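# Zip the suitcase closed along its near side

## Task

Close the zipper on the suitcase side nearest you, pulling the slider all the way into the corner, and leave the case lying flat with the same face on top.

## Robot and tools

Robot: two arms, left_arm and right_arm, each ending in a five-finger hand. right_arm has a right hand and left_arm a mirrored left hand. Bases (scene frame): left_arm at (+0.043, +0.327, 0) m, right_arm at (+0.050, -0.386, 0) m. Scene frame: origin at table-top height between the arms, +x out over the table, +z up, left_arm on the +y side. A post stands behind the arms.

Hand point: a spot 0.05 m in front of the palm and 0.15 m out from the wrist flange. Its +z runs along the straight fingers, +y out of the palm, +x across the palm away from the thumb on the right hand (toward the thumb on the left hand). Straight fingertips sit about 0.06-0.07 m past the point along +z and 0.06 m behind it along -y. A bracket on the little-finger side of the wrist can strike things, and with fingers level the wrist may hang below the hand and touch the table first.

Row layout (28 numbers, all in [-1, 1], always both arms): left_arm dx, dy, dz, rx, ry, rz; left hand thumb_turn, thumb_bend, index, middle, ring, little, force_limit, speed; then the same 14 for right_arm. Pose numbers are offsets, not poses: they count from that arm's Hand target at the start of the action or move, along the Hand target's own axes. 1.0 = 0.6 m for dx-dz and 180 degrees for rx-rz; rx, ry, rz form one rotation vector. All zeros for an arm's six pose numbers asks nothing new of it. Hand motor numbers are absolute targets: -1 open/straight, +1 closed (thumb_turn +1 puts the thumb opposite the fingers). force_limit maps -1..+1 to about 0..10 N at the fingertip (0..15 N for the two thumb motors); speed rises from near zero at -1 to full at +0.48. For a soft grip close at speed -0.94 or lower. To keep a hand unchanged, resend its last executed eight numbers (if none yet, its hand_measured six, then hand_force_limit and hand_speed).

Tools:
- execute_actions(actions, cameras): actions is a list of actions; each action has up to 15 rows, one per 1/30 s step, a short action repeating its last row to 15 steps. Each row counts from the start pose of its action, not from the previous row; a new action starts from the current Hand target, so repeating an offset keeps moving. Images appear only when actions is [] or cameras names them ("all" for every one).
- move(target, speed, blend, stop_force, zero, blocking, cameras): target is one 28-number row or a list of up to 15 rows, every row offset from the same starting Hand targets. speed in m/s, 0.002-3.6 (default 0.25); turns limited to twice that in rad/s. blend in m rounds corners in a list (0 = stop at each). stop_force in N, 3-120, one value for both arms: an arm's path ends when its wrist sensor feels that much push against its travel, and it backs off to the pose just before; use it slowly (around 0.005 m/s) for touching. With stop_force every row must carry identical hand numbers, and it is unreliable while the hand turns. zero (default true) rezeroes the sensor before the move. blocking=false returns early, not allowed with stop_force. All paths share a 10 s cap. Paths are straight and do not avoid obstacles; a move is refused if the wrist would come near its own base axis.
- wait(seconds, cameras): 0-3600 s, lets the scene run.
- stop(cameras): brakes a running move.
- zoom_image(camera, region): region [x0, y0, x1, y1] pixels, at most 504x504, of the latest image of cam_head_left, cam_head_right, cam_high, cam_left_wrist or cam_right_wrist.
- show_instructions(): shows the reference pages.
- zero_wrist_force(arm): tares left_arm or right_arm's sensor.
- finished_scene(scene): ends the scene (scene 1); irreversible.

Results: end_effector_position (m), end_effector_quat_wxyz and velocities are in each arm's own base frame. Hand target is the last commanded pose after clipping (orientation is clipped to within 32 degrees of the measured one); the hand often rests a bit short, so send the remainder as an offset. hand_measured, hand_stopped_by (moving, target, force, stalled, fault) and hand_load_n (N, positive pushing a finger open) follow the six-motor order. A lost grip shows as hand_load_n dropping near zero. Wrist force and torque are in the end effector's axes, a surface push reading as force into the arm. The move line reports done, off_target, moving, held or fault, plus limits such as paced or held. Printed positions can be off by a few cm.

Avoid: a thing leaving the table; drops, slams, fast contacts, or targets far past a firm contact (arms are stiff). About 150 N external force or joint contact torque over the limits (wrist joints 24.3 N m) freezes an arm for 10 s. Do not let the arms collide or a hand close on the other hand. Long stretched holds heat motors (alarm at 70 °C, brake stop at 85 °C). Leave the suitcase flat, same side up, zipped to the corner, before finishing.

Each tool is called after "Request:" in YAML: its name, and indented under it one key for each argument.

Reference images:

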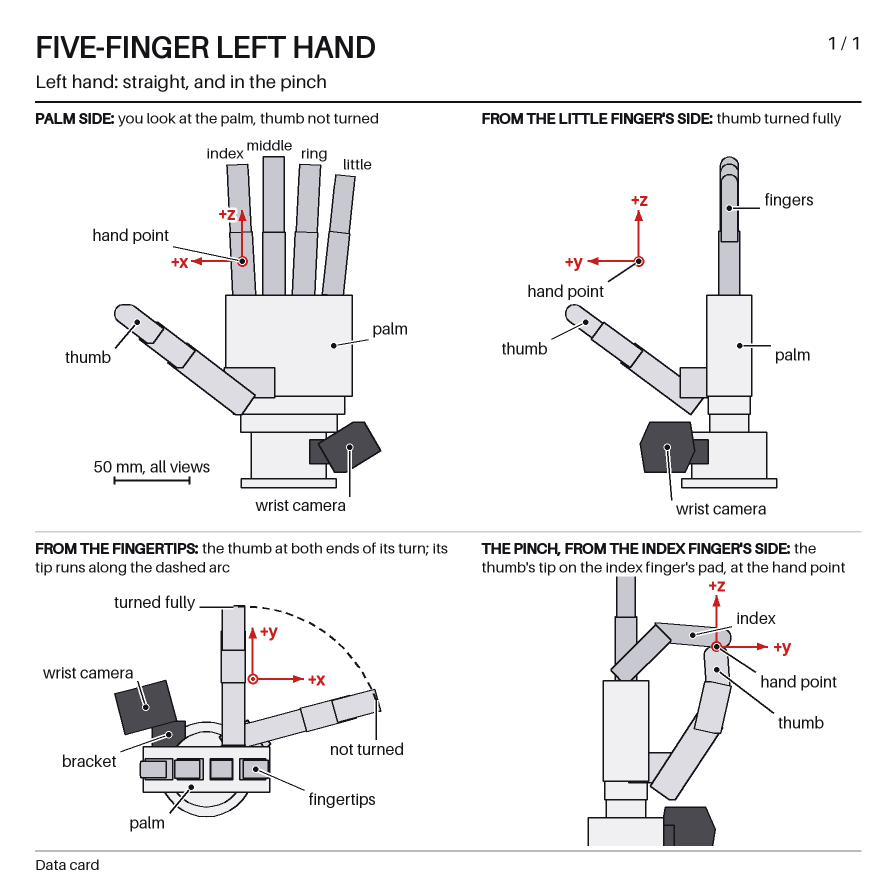

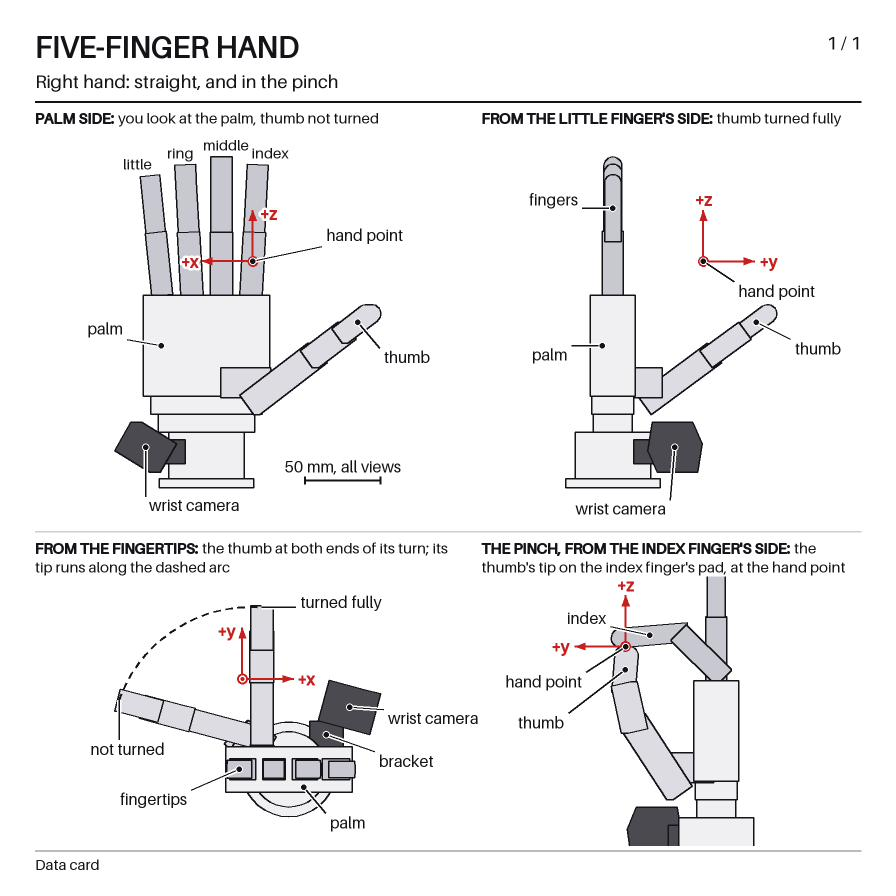

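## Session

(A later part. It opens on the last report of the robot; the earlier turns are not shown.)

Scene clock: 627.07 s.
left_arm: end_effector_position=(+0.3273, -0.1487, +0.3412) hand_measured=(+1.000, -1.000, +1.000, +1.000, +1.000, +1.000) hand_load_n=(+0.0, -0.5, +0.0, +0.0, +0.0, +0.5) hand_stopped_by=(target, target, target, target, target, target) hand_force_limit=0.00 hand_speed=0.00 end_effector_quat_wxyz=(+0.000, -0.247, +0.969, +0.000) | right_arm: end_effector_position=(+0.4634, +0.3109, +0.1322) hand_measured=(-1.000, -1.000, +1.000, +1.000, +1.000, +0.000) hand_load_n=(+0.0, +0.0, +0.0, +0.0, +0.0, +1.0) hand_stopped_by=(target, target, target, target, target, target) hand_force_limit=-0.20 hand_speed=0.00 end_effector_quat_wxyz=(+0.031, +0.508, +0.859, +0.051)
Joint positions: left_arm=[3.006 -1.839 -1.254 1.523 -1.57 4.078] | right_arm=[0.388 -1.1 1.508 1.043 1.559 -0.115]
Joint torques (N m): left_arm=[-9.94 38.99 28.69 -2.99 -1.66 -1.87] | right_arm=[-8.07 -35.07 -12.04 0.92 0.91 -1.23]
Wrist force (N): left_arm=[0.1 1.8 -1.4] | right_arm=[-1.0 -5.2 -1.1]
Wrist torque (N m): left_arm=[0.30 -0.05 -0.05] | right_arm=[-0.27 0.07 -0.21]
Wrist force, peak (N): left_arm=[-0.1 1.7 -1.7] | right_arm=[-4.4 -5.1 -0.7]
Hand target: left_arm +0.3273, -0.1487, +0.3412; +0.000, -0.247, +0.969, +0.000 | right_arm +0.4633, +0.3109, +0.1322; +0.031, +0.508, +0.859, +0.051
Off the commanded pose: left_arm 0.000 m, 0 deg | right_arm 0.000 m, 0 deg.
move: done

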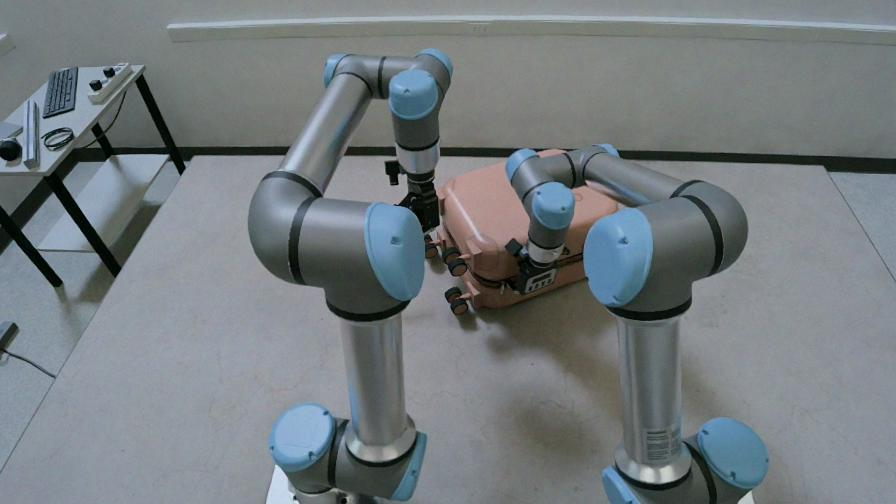

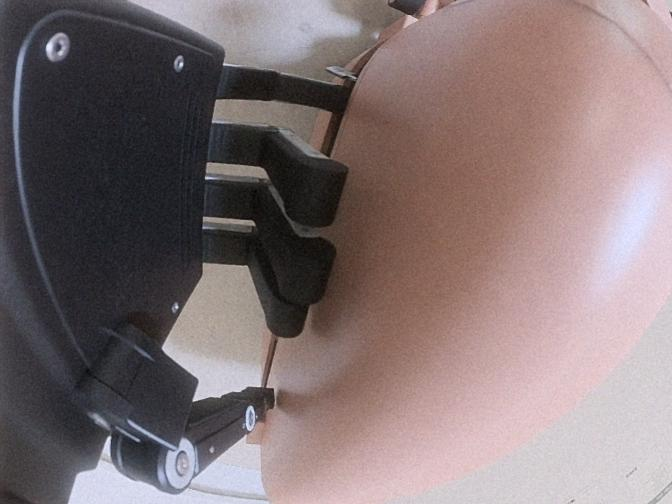

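Request:
move:
  target: [0,0,0,0,0,0,1,-1,1,1,1,1,0,0,0.005,0.0005,0,0,0,0,-1,-1,1,1,1,0,-0.2,0]
  speed: 0.008
  stop_force: 20

Request:
move:
  target: [0,0,0,0,0,0,1,-1,1,1,1,1,0,0,0.005,0.0005,0,0,0,0,-1,-1,1,1,1,0,-0.2,0]
  speed: 0.008
  stop_force: 20
  cameras: ["cam_head_left","cam_right_wrist"]

Request:
zoom_image:
  camera: "cam_head_left"
  region: [490, 255, 540, 305]

Request:
zoom_image:
  camera: "cam_right_wrist"
  region: [280, 20, 400, 130]

Scene clock: 628.57 s.
left_arm: end_effector_position=(+0.3273, -0.1487, +0.3412) hand_measured=(+1.000, -1.000, +1.000, +1.000, +1.000, +1.000) hand_load_n=(+0.0, +0.0, +0.0, +0.0, +0.0, +0.0) hand_stopped_by=(target, target, target, target, target, target) hand_force_limit=0.00 hand_speed=0.00 end_effector_quat_wxyz=(+0.000, -0.247, +0.969, +0.000) | right_arm: end_effector_position=(+0.4622, +0.3137, +0.1322) hand_measured=(-1.000, -1.000, +1.000, +1.000, +1.000, +0.000) hand_load_n=(+0.0, +0.0, +0.0, +0.0, +0.0, +1.5) hand_stopped_by=(target, target, target, target, target, target) hand_force_limit=-0.20 hand_speed=0.00 end_effector_quat_wxyz=(+0.031, +0.508, +0.859, +0.051)
Joint positions: left_arm=[3.006 -1.839 -1.254 1.523 -1.57 4.078] | right_arm=[0.394 -1.098 1.506 1.044 1.56 -0.109]
Joint torques (N m): left_arm=[-9.21 38.58 28.6 -3 -1.76 -1.97] | right_arm=[-6.06 -28.56 -20.06 2.08 1.21 -1.22]
Wrist force (N): left_arm=[-0.1 1.5 -1.3] | right_arm=[-2.7 -6.2 -1.0]
Wrist torque (N m): left_arm=[0.26 -0.02 -0.05] | right_arm=[-0.34 0.18 -0.29]
Wrist force, peak (N): left_arm=[-0.2 1.9 -1.5] | right_arm=[-3.5 -7.0 -1.1]
Hand target: left_arm +0.3273, -0.1487, +0.3412; +0.000, -0.247, +0.969, +0.000 | right_arm +0.4622, +0.3137, +0.1322; +0.031, +0.508, +0.859, +0.051
Off the commanded pose: left_arm 0.000 m, 0 deg | right_arm 0.000 m, 0 deg.
move: done

Scene clock: 629.63 s.
left_arm: end_effector_position=(+0.3273, -0.1487, +0.3412) hand_measured=(+1.000, -1.000, +1.000, +1.000, +1.000, +1.000) hand_load_n=(-0.5, +0.0, +0.0, +0.0, +0.0, +0.0) hand_stopped_by=(target, target, target, target, target, target) hand_force_limit=0.00 hand_speed=0.00 end_effector_quat_wxyz=(+0.000, -0.247, +0.969, +0.000) | right_arm: end_effector_position=(+0.4610, +0.3165, +0.1323) hand_measured=(-1.000, -1.000, +1.000, +1.000, +1.000, +0.000) hand_load_n=(+0.0, +0.0, +0.0, +0.0, +0.0, +0.5) hand_stopped_by=(target, target, target, target, target, target) hand_force_limit=-0.20 hand_speed=0.00 end_effector_quat_wxyz=(+0.031, +0.508, +0.859, +0.051)
Joint positions: left_arm=[3.006 -1.839 -1.254 1.523 -1.57 4.078] | right_arm=[0.401 -1.096 1.503 1.045 1.56 -0.102]
Joint torques (N m): left_arm=[-9.58 38.67 28.73 -2.97 -1.71 -1.93] | right_arm=[-7.37 -29.71 -19.73 1.92 1.96 -1.11]
Wrist force (N): left_arm=[-0.1 1.6 -1.2] | right_arm=[-1.9 -4.9 -1.4]
Wrist torque (N m): left_arm=[0.26 -0.02 -0.05] | right_arm=[-0.22 0.17 -0.22]
Wrist force, peak (N): left_arm=[-0.2 1.7 -1.6] | right_arm=[-3.7 -6.8 -0.9]
Hand target: left_arm +0.3273, -0.1487, +0.3412; +0.000, -0.247, +0.969, +0.000 | right_arm +0.4610, +0.3165, +0.1323; +0.031, +0.508, +0.859, +0.051
Off the commanded pose: left_arm 0.000 m, 0 deg | right_arm 0.000 m, 0 deg.
move: done

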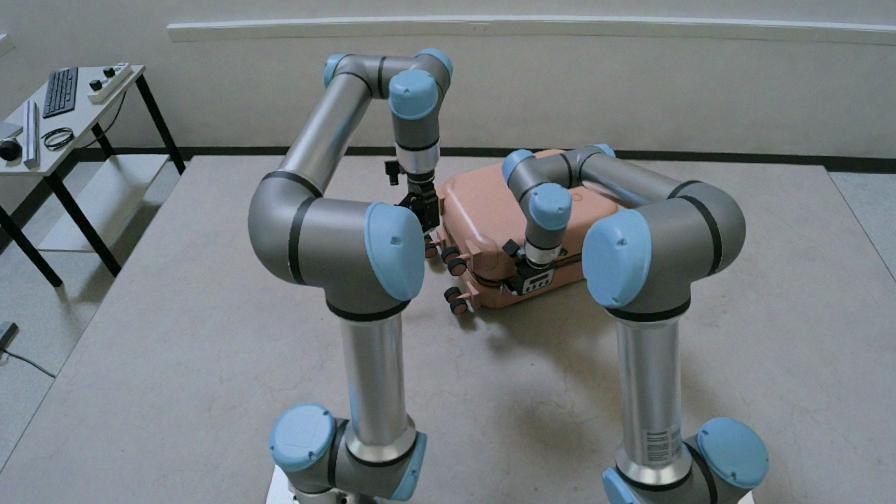

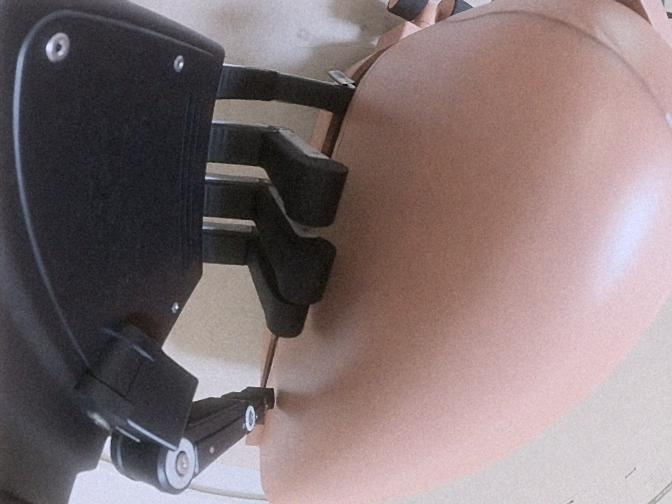

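Scaled by 10.080 from the camera's image (finer frame: 1280x720).

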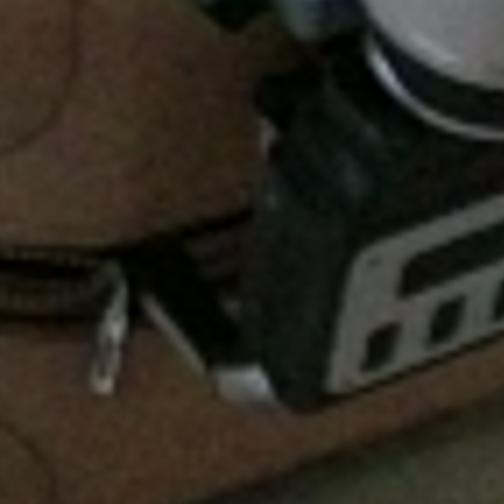

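Scaled by 4.200 from the camera's image (finer frame: 960x720).

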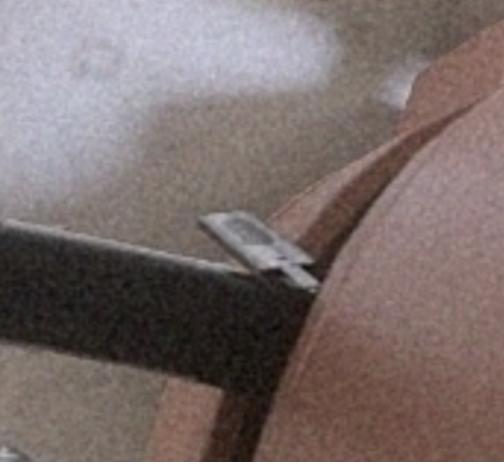

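Request:
move:
  target: [0,0,0,0,0,0,1,-1,1,1,1,1,0,0,0.0083,0.001,0,0,0,0,-1,-1,1,1,1,0,-0.2,0]
  speed: 0.008
  stop_force: 20
  cameras: ["cam_head_left","cam_right_wrist"]

Request:
zoom_image:
  camera: "cam_head_left"
  region: [480, 255, 530, 305]

Request:
zoom_image:
  camera: "cam_right_wrist"
  region: [280, 20, 400, 130]

Scene clock: 632.10 s.
left_arm: end_effector_position=(+0.3273, -0.1487, +0.3412) hand_measured=(+1.000, -1.000, +1.000, +1.000, +1.000, +1.000) hand_load_n=(+0.0, +0.0, +0.0, +0.0, +0.0, +0.0) hand_stopped_by=(target, target, target, target, target, target) hand_force_limit=0.00 hand_speed=0.00 end_effector_quat_wxyz=(+0.000, -0.247, +0.969, +0.000) | right_arm: end_effector_position=(+0.4591, +0.3211, +0.1323) hand_measured=(-1.000, -1.000, +1.000, +1.000, +1.000, +0.000) hand_load_n=(+0.0, +0.0, +0.0, +0.0, +0.0, +0.0) hand_stopped_by=(target, target, target, target, target, target) hand_force_limit=-0.20 hand_speed=0.00 end_effector_quat_wxyz=(+0.031, +0.508, +0.859, +0.051)
Joint positions: left_arm=[3.006 -1.839 -1.254 1.523 -1.57 4.078] | right_arm=[0.412 -1.093 1.497 1.046 1.562 -0.091]
Joint torques (N m): left_arm=[-9.24 39.03 28.96 -3.05 -1.73 -1.9] | right_arm=[-8.38 -36.01 -10.84 0.57 0.04 -1.24]
Wrist force (N): left_arm=[0.0 1.8 -1.3] | right_arm=[-0.9 -4.8 -1.6]
Wrist torque (N m): left_arm=[0.30 -0.04 -0.05] | right_arm=[-0.19 0.10 -0.19]
Wrist force, peak (N): left_arm=[0.0 1.9 -1.6] | right_arm=[-3.2 -7.5 -2.2]
Hand target: left_arm +0.3273, -0.1487, +0.3412; +0.000, -0.247, +0.969, +0.000 | right_arm +0.4591, +0.3211, +0.1323; +0.031, +0.508, +0.859, +0.051
Off the commanded pose: left_arm 0.000 m, 0 deg | right_arm 0.000 m, 0 deg.
move: done

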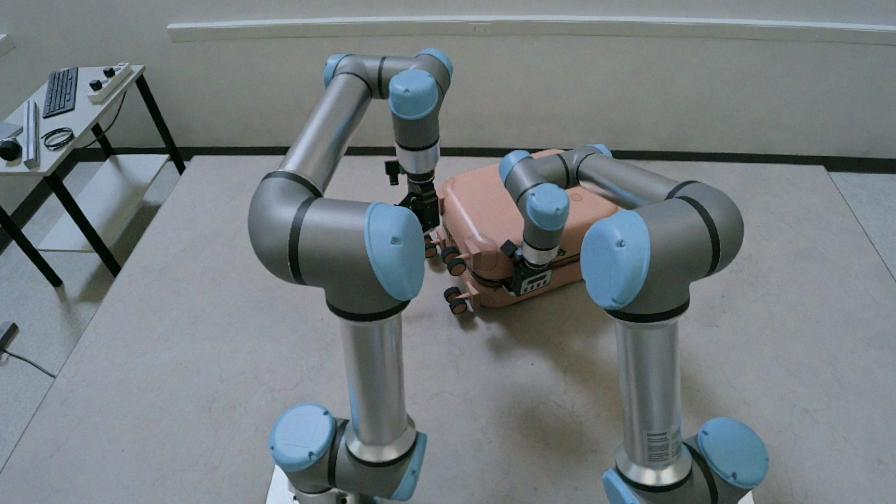

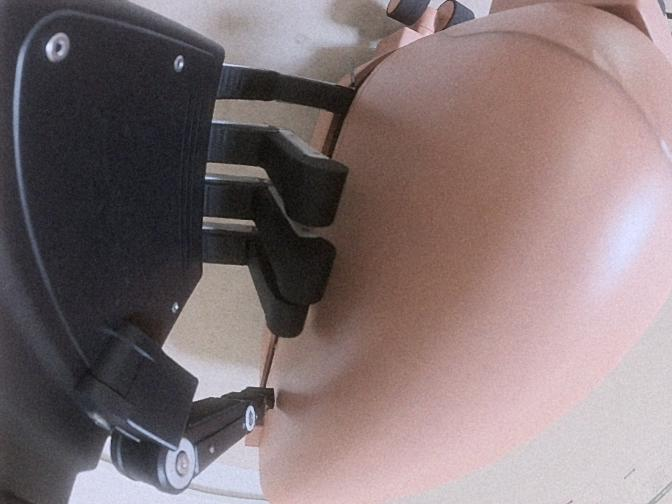

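Scaled by 10.080 from the camera's image (finer frame: 1280x720).

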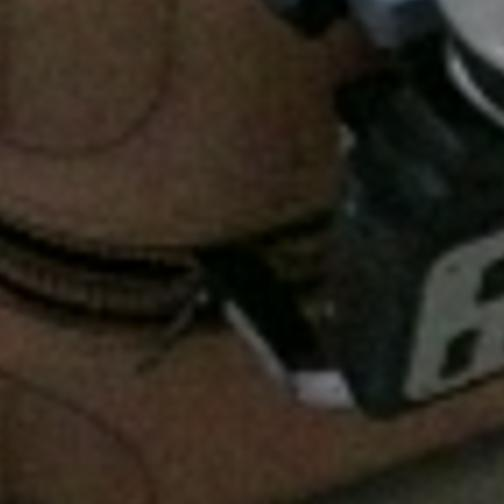

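Scaled by 4.200 from the camera's image (finer frame: 960x720).

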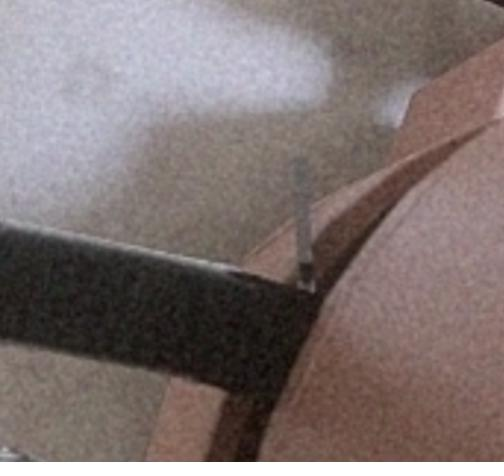

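Request:
move:
  target: [0,0,0,0,0,0,1,-1,1,1,1,1,0,0,0.0083,0.0016,0.0002,0,0,0,-1,-1,1,1,1,0,-0.2,0]
  speed: 0.008
  stop_force: 20
  cameras: ["cam_head_left","cam_right_wrist"]

Request:
zoom_image:
  camera: "cam_head_left"
  region: [480, 255, 530, 305]

Request:
zoom_image:
  camera: "cam_right_wrist"
  region: [280, 20, 400, 130]

Scene clock: 634.30 s.
left_arm: end_effector_position=(+0.3273, -0.1487, +0.3412) hand_measured=(+1.000, -1.000, +1.000, +1.000, +1.000, +1.000) hand_load_n=(+0.0, +0.0, +0.0, +0.0, +0.0, +0.0) hand_stopped_by=(target, target, target, target, target, target) hand_force_limit=0.00 hand_speed=0.00 end_effector_quat_wxyz=(+0.000, -0.247, +0.969, +0.000) | right_arm: end_effector_position=(+0.4575, +0.3260, +0.1323) hand_measured=(-1.000, -1.000, +1.000, +1.000, +1.000, +0.000) hand_load_n=(+0.0, +0.0, +0.0, +0.0, +0.0, +0.5) hand_stopped_by=(target, target, target, target, target, target) hand_force_limit=-0.20 hand_speed=0.00 end_effector_quat_wxyz=(+0.031, +0.508, +0.859, +0.051)
Joint positions: left_arm=[3.006 -1.839 -1.254 1.523 -1.57 4.078] | right_arm=[0.423 -1.088 1.491 1.049 1.563 -0.08]
Joint torques (N m): left_arm=[-9.61 38.78 28.68 -3.04 -1.8 -1.94] | right_arm=[-8.13 -38.29 -8.45 0.45 0.54 -1.09]
Wrist force (N): left_arm=[0.1 1.4 -1.4] | right_arm=[-1.0 -4.7 -1.8]
Wrist torque (N m): left_arm=[0.24 -0.06 -0.03] | right_arm=[-0.17 0.12 -0.19]
Wrist force, peak (N): left_arm=[0.2 1.9 -1.4] | right_arm=[-2.5 -7.7 -2.1]
Hand target: left_arm +0.3273, -0.1487, +0.3412; +0.000, -0.247, +0.969, +0.000 | right_arm +0.4575, +0.3259, +0.1323; +0.031, +0.508, +0.859, +0.051
Off the commanded pose: left_arm 0.000 m, 0 deg | right_arm 0.000 m, 0 deg.
move: done

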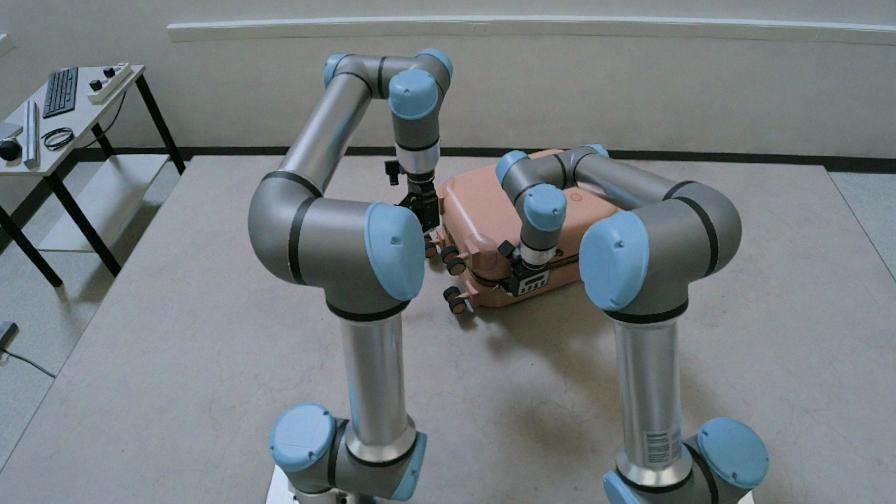

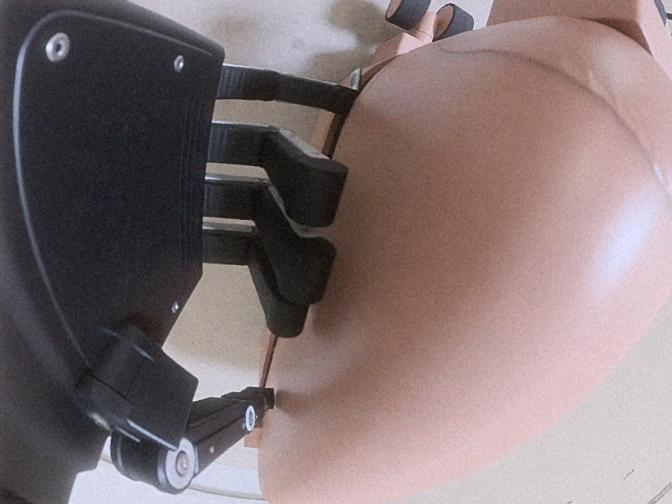

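Scaled by 10.080 from the camera's image (finer frame: 1280x720).

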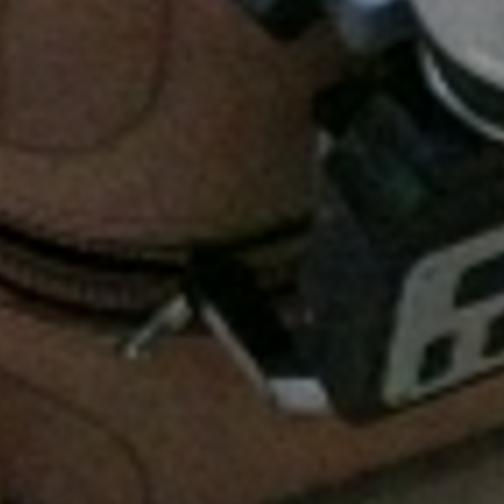

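Scaled by 4.200 from the camera's image (finer frame: 960x720).

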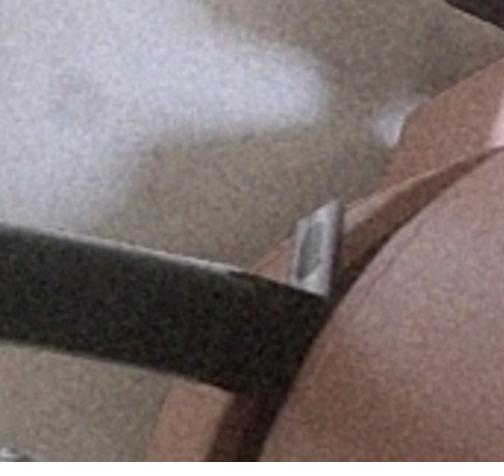

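Request:
move:
  target: [0,0,0,0,0,0,1,-1,1,1,1,1,0,0,0.0083,0.0020,0.0003,0,0,0,-1,-1,1,1,1,0,-0.2,0]
  speed: 0.008
  stop_force: 20
  cameras: ["cam_head_left","cam_right_wrist"]

Request:
zoom_image:
  camera: "cam_head_left"
  region: [480, 255, 530, 305]

Request:
zoom_image:
  camera: "cam_right_wrist"
  region: [280, 20, 400, 130]

Scene clock: 637.93 s.
left_arm: end_effector_position=(+0.3273, -0.1487, +0.3412) hand_measured=(+1.000, -1.000, +1.000, +1.000, +1.000, +1.000) hand_load_n=(+0.0, +0.0, +0.0, +0.0, +0.0, +0.0) hand_stopped_by=(target, target, target, target, target, target) hand_force_limit=0.00 hand_speed=0.00 end_effector_quat_wxyz=(+0.000, -0.247, +0.969, +0.000) | right_arm: end_effector_position=(+0.4562, +0.3309, +0.1323) hand_measured=(-1.000, -1.000, +1.000, +1.000, +1.000, +0.000) hand_load_n=(+0.0, +0.0, +0.0, +0.0, +0.0, +0.0) hand_stopped_by=(target, target, target, target, target, target) hand_force_limit=-0.20 hand_speed=0.00 end_effector_quat_wxyz=(+0.031, +0.508, +0.859, +0.051)
Joint positions: left_arm=[3.006 -1.839 -1.254 1.523 -1.57 4.078] | right_arm=[0.434 -1.083 1.483 1.051 1.564 -0.069]
Joint torques (N m): left_arm=[-9.01 38.75 28.56 -3.04 -1.64 -1.94] | right_arm=[-9.45 -39.34 -8.12 0.24 2.2 -1.26]
Wrist force (N): left_arm=[-0.2 1.7 -1.4] | right_arm=[1.4 -5.5 -2.2]
Wrist torque (N m): left_arm=[0.29 -0.03 -0.05] | right_arm=[-0.22 0.08 0.00]
Wrist force, peak (N): left_arm=[0.1 1.9 -1.6] | right_arm=[-3.2 -7.3 -2.3]
Hand target: left_arm +0.3273, -0.1487, +0.3412; +0.000, -0.247, +0.969, +0.000 | right_arm +0.4562, +0.3309, +0.1323; +0.031, +0.508, +0.859, +0.051
Off the commanded pose: left_arm 0.000 m, 0 deg | right_arm 0.000 m, 0 deg.
move: done

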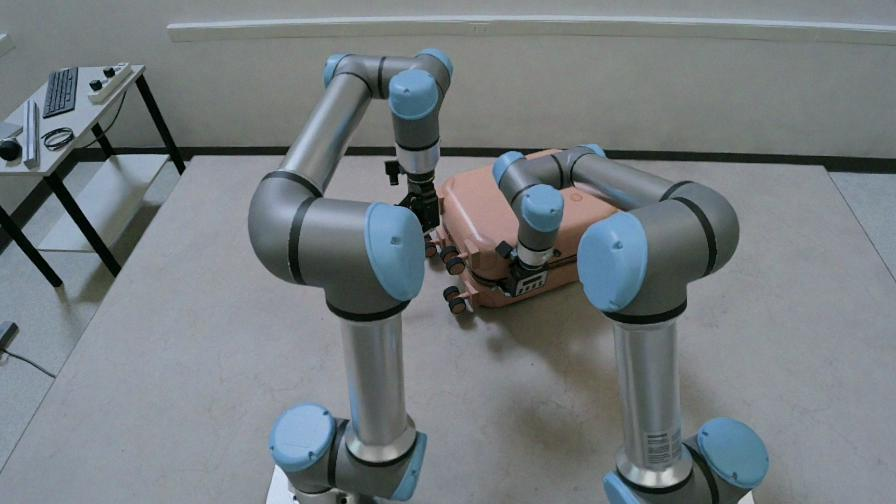

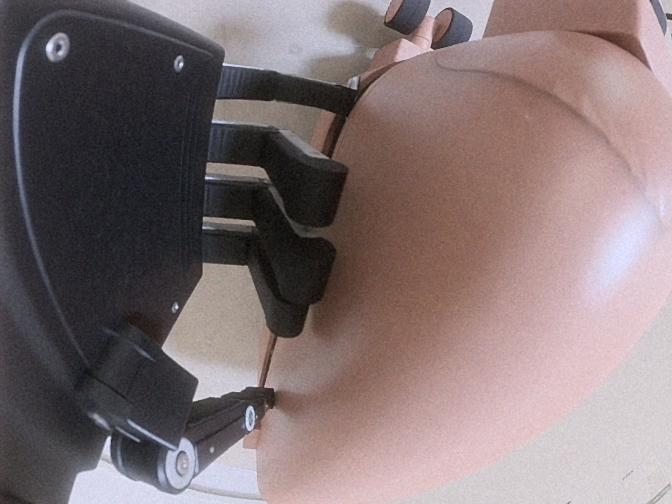

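Scaled by 10.080 from the camera's image (finer frame: 1280x720).

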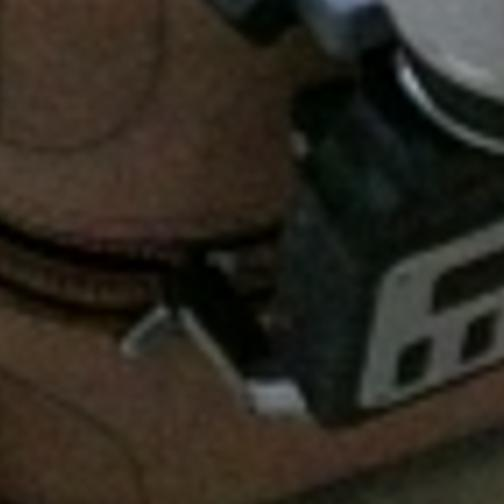

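Scaled by 4.200 from the camera's image (finer frame: 960x720).

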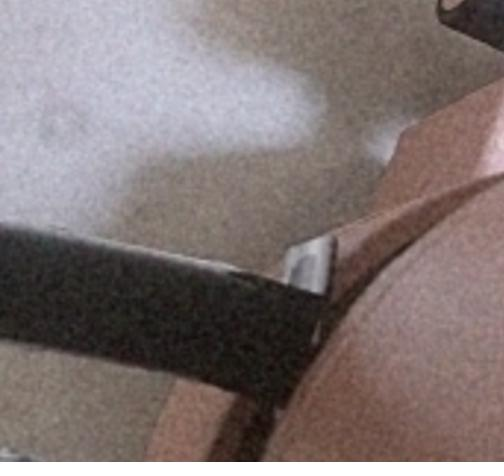

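Request:
move:
  target: [0,0,0,0,0,0,1,-1,1,1,1,1,0,0,0.0083,0.0027,0.0003,0,0,0,-1,-1,1,1,1,0,-0.2,0]
  speed: 0.008
  stop_force: 20
  cameras: ["cam_head_left","cam_right_wrist"]

Request:
zoom_image:
  camera: "cam_head_left"
  region: [480, 255, 530, 305]

Request:
zoom_image:
  camera: "cam_right_wrist"
  region: [280, 20, 400, 130]

Scene clock: 640.77 s.
left_arm: end_effector_position=(+0.3273, -0.1487, +0.3412) hand_measured=(+1.000, -1.000, +1.000, +1.000, +1.000, +1.000) hand_load_n=(+0.0, +0.0, +0.0, +0.0, +0.0, +0.0) hand_stopped_by=(target, target, target, target, target, target) hand_force_limit=0.00 hand_speed=0.00 end_effector_quat_wxyz=(+0.000, -0.247, +0.969, +0.000) | right_arm: end_effector_position=(+0.4552, +0.3360, +0.1323) hand_measured=(-1.000, -1.000, +1.000, +1.000, +1.000, +0.000) hand_load_n=(+0.0, +0.0, +0.5, +0.0, +0.0, +0.0) hand_stopped_by=(target, target, target, target, target, target) hand_force_limit=-0.20 hand_speed=0.00 end_effector_quat_wxyz=(+0.031, +0.508, +0.859, +0.051)
Joint positions: left_arm=[3.006 -1.839 -1.254 1.523 -1.57 4.078] | right_arm=[0.445 -1.077 1.474 1.055 1.566 -0.058]
Joint torques (N m): left_arm=[-9.05 38.8 29.03 -3.05 -1.67 -1.87] | right_arm=[-8.07 -40.89 -8.16 -0.37 0.75 -2.12]
Wrist force (N): left_arm=[-0.1 1.9 -1.2] | right_arm=[-1.8 -11.0 -1.6]
Wrist torque (N m): left_arm=[0.29 -0.02 -0.06] | right_arm=[-0.77 0.22 0.52]
Wrist force, peak (N): left_arm=[0.1 1.9 -1.5] | right_arm=[-2.4 -12.3 -1.6]
Hand target: left_arm +0.3273, -0.1487, +0.3412; +0.000, -0.247, +0.969, +0.000 | right_arm +0.4552, +0.3360, +0.1323; +0.031, +0.508, +0.859, +0.051
Off the commanded pose: left_arm 0.000 m, 0 deg | right_arm 0.000 m, 0 deg.
move: done

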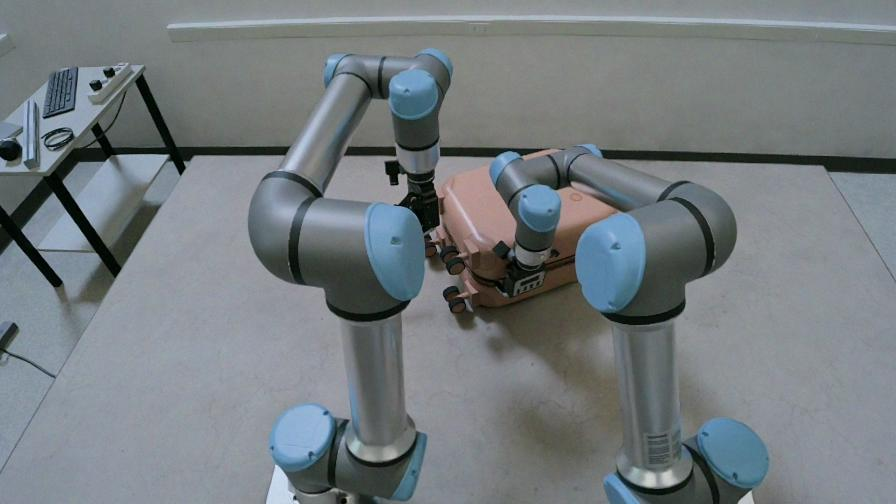

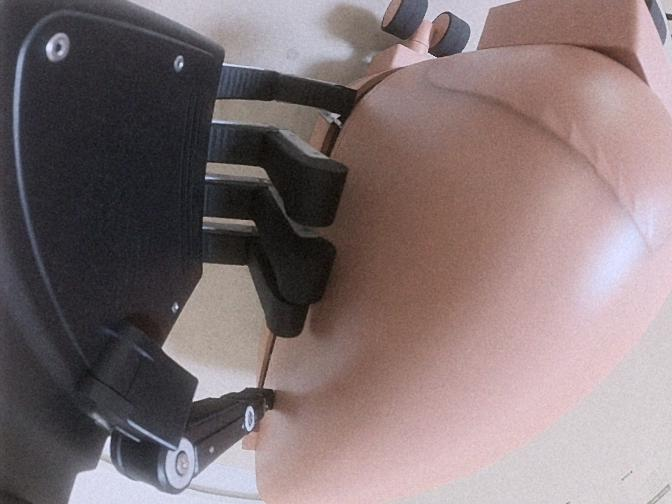

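Scaled by 10.080 from the camera's image (finer frame: 1280x720).

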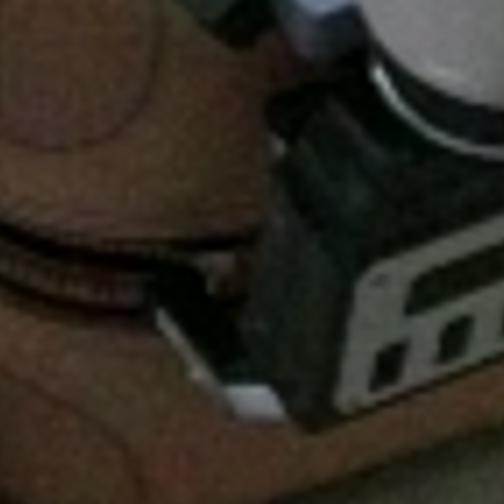

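Scaled by 4.200 from the camera's image (finer frame: 960x720).

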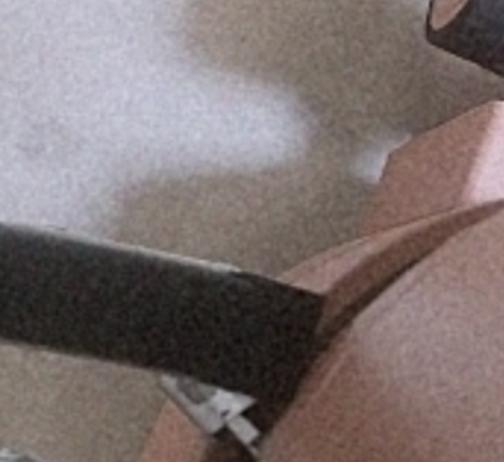

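Request:
move:
  target: [0,0,0,0,0,0,1,-1,1,1,1,1,0,0,0,-0.1489,-0.0183,0,0,0,-1,-1,1,1,1,0,-0.2,0]
  speed: 0.15
  cameras: ["cam_head_left","cam_right_wrist"]

Request:
zoom_image:
  camera: "cam_head_left"
  region: [480, 255, 530, 305]

Request:
zoom_image:
  camera: "cam_right_wrist"
  region: [300, 40, 500, 220]

Scene clock: 642.30 s.
left_arm: end_effector_position=(+0.3273, -0.1487, +0.3412) hand_measured=(+1.000, -1.000, +1.000, +1.000, +1.000, +1.000) hand_load_n=(+0.0, +0.0, +0.0, +0.0, +0.0, +0.0) hand_stopped_by=(target, target, target, target, target, target) hand_force_limit=0.00 hand_speed=0.00 end_effector_quat_wxyz=(+0.000, -0.247, +0.969, +0.000) | right_arm: end_effector_position=(+0.3765, +0.2926, +0.1325) hand_measured=(-1.000, -1.000, +1.000, +1.000, +1.000, +0.000) hand_load_n=(+0.0, +0.0, +0.0, +0.0, +0.0, +0.0) hand_stopped_by=(target, target, target, target, target, target) hand_force_limit=-0.20 hand_speed=0.00 end_effector_quat_wxyz=(+0.031, +0.508, +0.859, +0.051)
Joint positions: left_arm=[3.006 -1.839 -1.254 1.523 -1.57 4.078] | right_arm=[0.431 -1.273 1.759 0.965 1.564 -0.073]
Joint torques (N m): left_arm=[-8.93 38.57 28.69 -3.11 -1.76 -1.91] | right_arm=[6.91 -29.66 -9.43 3.62 -1.84 1.57]
Wrist force (N): left_arm=[-0.3 1.9 -1.3] | right_arm=[-0.4 -0.6 -0.4]
Wrist torque (N m): left_arm=[0.32 0.00 -0.07] | right_arm=[-0.02 0.12 0.08]
Wrist force, peak (N): left_arm=[-0.4 1.9 -1.5] | right_arm=[-1.7 -11.1 -1.7]
Hand target: left_arm +0.3273, -0.1487, +0.3412; +0.000, -0.247, +0.969, +0.000 | right_arm +0.3764, +0.2926, +0.1325; +0.031, +0.508, +0.859, +0.051
Off the commanded pose: left_arm 0.000 m, 0 deg | right_arm 0.000 m, 0 deg.
move: done

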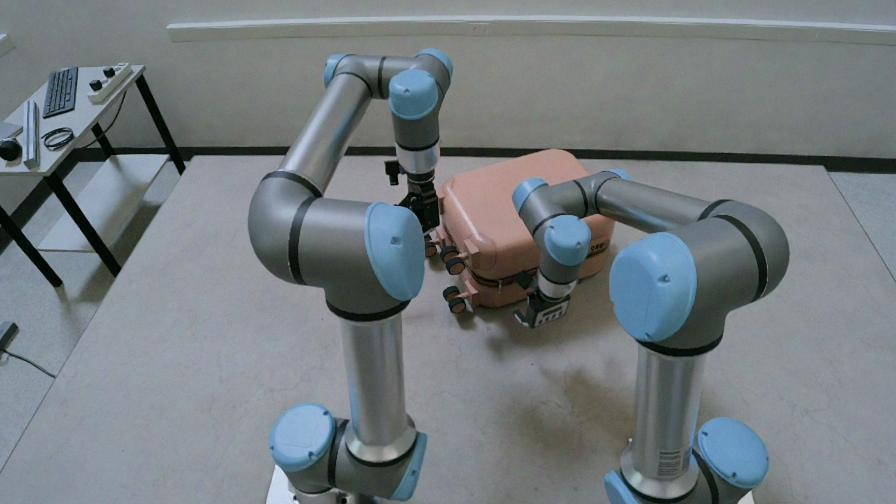

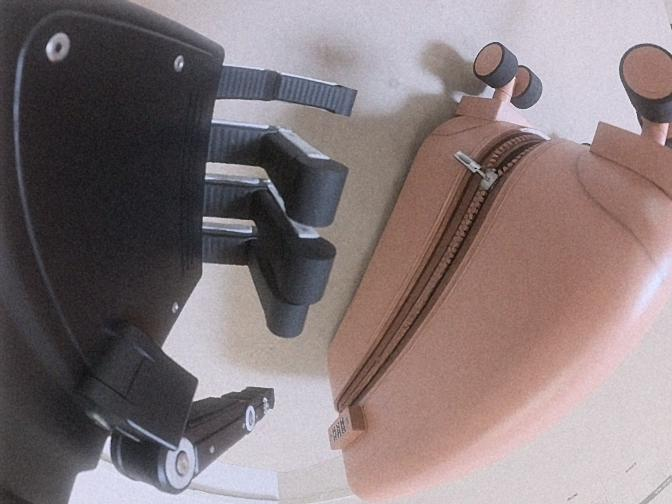

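Scaled by 10.080 from the camera's image (finer frame: 1280x720).

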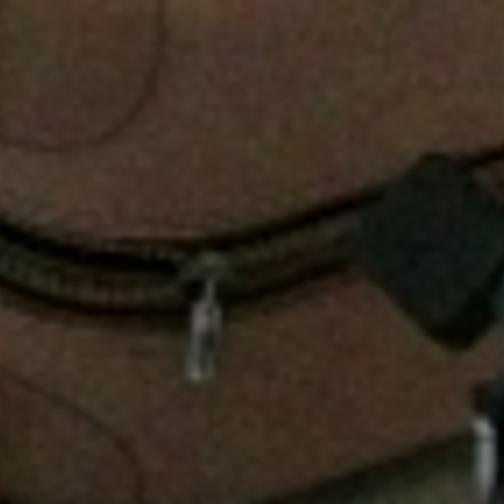

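Scaled by 2.520 from the camera's image (finer frame: 960x720).

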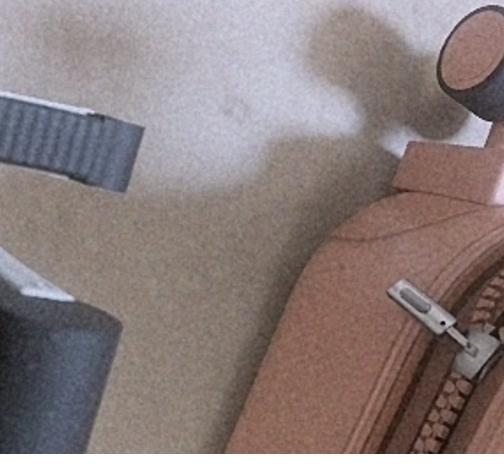

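Request:
move:
  target: [0,0,0,0,0,0,1,-1,1,1,1,1,0,0,-0.0385,0.0818,0.0106,0,-0.01016,0.0827,-1,-1,1,1,1,0,-0.2,0]
  speed: 0.1
  stop_force: 15
  cameras: ["cam_right_wrist","cam_head_left"]

Request:
zoom_image:
  camera: "cam_right_wrist"
  region: [280, 20, 460, 200]

Request:
zoom_image:
  camera: "cam_head_left"
  region: [480, 255, 530, 305]

Scene clock: 646.43 s.
left_arm: end_effector_position=(+0.3273, -0.1487, +0.3412) hand_measured=(+1.000, -1.000, +1.000, +1.000, +1.000, +1.000) hand_load_n=(+0.0, -0.5, +0.0, +0.0, +0.0, +0.0) hand_stopped_by=(target, target, target, target, target, target) hand_force_limit=0.00 hand_speed=0.00 end_effector_quat_wxyz=(+0.000, -0.247, +0.969, +0.000) | right_arm: end_effector_position=(+0.4309, +0.2963, +0.1321) hand_measured=(-1.000, -1.000, +1.000, +1.000, +1.000, +0.000) hand_load_n=(+0.0, -0.5, +0.0, +0.0, +0.0, +0.0) hand_stopped_by=(target, target, target, target, target, target) hand_force_limit=-0.20 hand_speed=0.00 end_effector_quat_wxyz=(+0.038, +0.615, +0.786, +0.047)
Joint positions: left_arm=[3.006 -1.839 -1.254 1.523 -1.57 4.078] | right_arm=[0.439 -1.142 1.573 1.021 1.597 0.196]
Joint torques (N m): left_arm=[-9.07 39.13 28.7 -3.16 -1.62 -2] | right_arm=[2.9 -38.99 -5.34 1.1 -2.62 1.7]
Wrist force (N): left_arm=[0.1 1.6 -1.5] | right_arm=[-0.5 -1.0 -0.4]
Wrist torque (N m): left_arm=[0.28 -0.06 -0.03] | right_arm=[-0.08 0.12 0.06]
Wrist force, peak (N): left_arm=[0.0 1.9 -1.6] | right_arm=[-0.1 -1.3 -0.7]
Hand target: left_arm +0.3273, -0.1487, +0.3412; +0.000, -0.247, +0.969, +0.000 | right_arm +0.4309, +0.2963, +0.1321; +0.038, +0.615, +0.786, +0.047
Off the commanded pose: left_arm 0.000 m, 0 deg | right_arm 0.000 m, 0 deg.
move: done
Images, in order (width x height): cam_head_left 896x504, cam_right_wrist 672x504.

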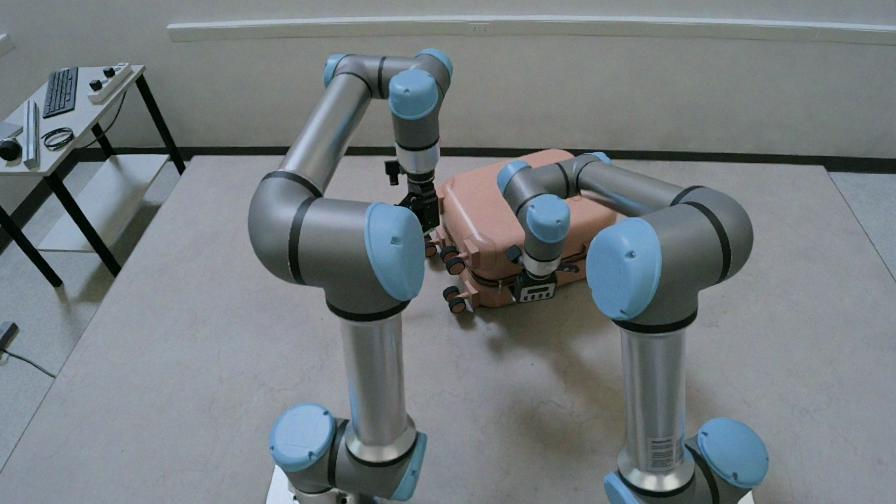

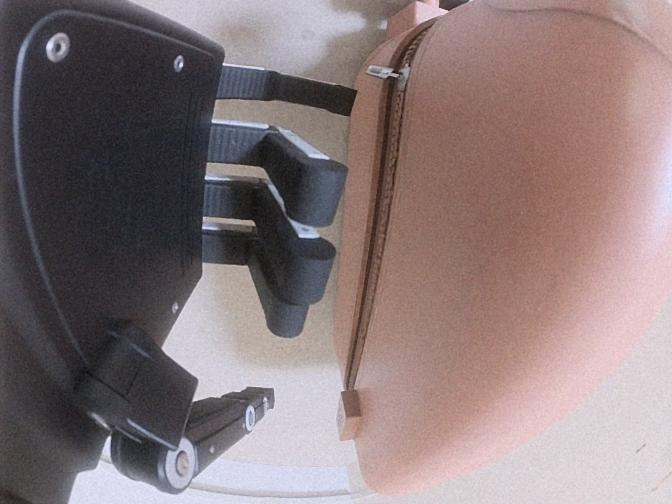

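Scaled by 2.800 from the camera's image (finer frame: 960x720).

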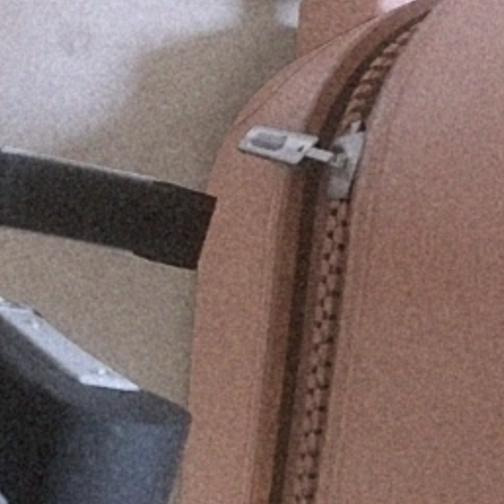

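Scaled by 10.080 from the camera's image (finer frame: 1280x720).

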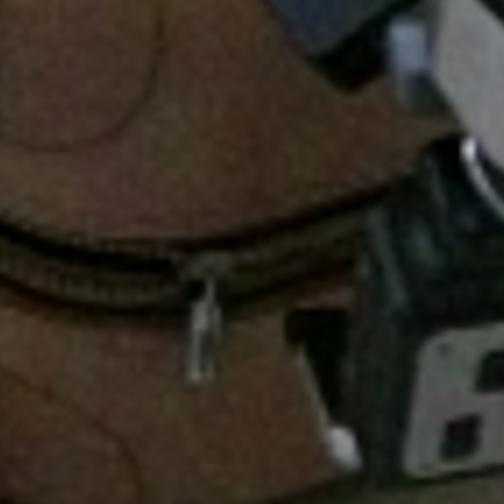

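Request:
move:
  target: [0,0,0,0,0,0,1,-1,1,1,1,1,0,0,0.0095,0.0350,0.0043,0,0,0,-1,-1,1,1,1,0,-0.2,0]
  speed: 0.01
  stop_force: 4
  cameras: ["cam_right_wrist","cam_head_left"]

Request:
zoom_image:
  camera: "cam_right_wrist"
  region: [280, 20, 460, 200]

Request:
zoom_image:
  camera: "cam_head_left"
  region: [480, 255, 530, 305]

Scene clock: 650.30 s.
left_arm: end_effector_position=(+0.3273, -0.1487, +0.3412) hand_measured=(+1.000, -1.000, +1.000, +1.000, +1.000, +1.000) hand_load_n=(+0.0, +0.0, +0.0, +0.0, +0.0, +0.0) hand_stopped_by=(target, target, target, target, target, target) hand_force_limit=0.00 hand_speed=0.00 end_effector_quat_wxyz=(+0.000, -0.247, +0.969, +0.000) | right_arm: end_effector_position=(+0.4501, +0.3069, +0.1320) hand_measured=(-1.000, -1.000, +1.000, +1.000, +1.000, +0.000) hand_load_n=(+0.0, +0.0, +0.0, +0.0, +0.0, +0.0) hand_stopped_by=(target, target, target, target, target, target) hand_force_limit=-0.20 hand_speed=0.00 end_effector_quat_wxyz=(+0.038, +0.615, +0.786, +0.047)
Joint positions: left_arm=[3.006 -1.839 -1.254 1.523 -1.57 4.078] | right_arm=[0.442 -1.094 1.501 1.046 1.597 0.199]
Joint torques (N m): left_arm=[-9.47 38.5 28.37 -3.16 -1.72 -1.88] | right_arm=[4.52 -41.07 -6.87 0.68 1.42 1.08]
Wrist force (N): left_arm=[-0.2 1.5 -1.5] | right_arm=[-2.5 -3.6 -0.9]
Wrist torque (N m): left_arm=[0.26 -0.01 -0.05] | right_arm=[-0.25 0.31 -0.22]
Wrist force, peak (N): left_arm=[0.1 2.0 -1.5] | right_arm=[-2.5 -4.2 -0.9]
Hand target: left_arm +0.3273, -0.1487, +0.3412; +0.000, -0.247, +0.969, +0.000 | right_arm +0.4501, +0.3069, +0.1320; +0.038, +0.615, +0.786, +0.047
Off the commanded pose: left_arm 0.000 m, 0 deg | right_arm 0.000 m, 0 deg.
move: done
Images, in order (width x height): cam_head_left 896x504, cam_right_wrist 672x504.

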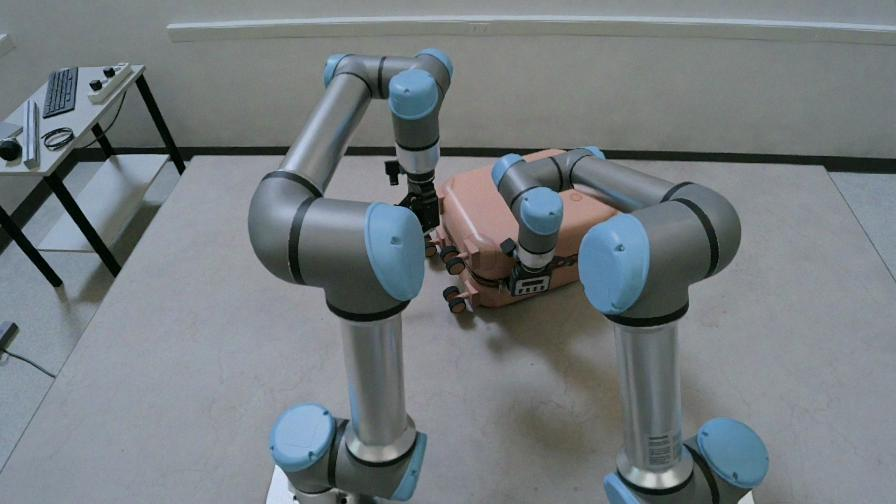

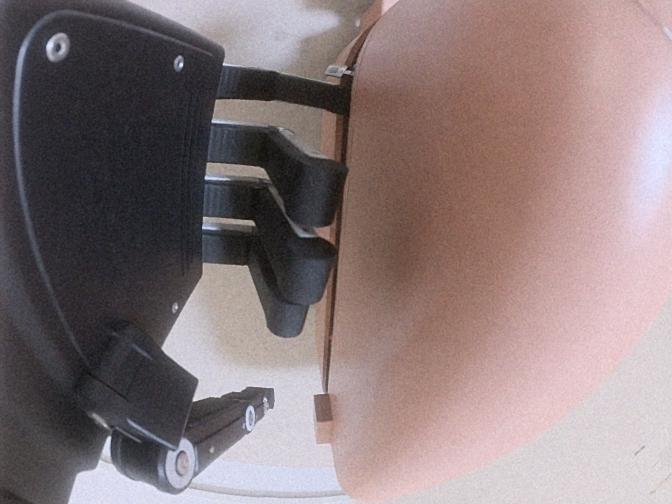

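Scaled by 2.800 from the camera's image (finer frame: 960x720).

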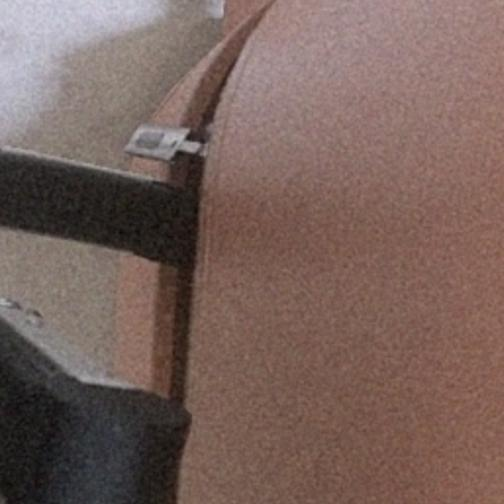

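Scaled by 10.080 from the camera's image (finer frame: 1280x720).

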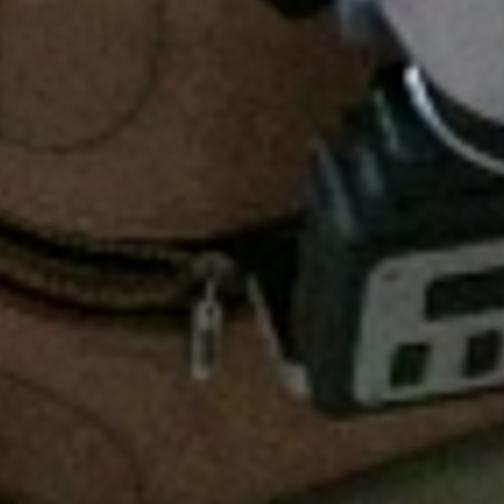

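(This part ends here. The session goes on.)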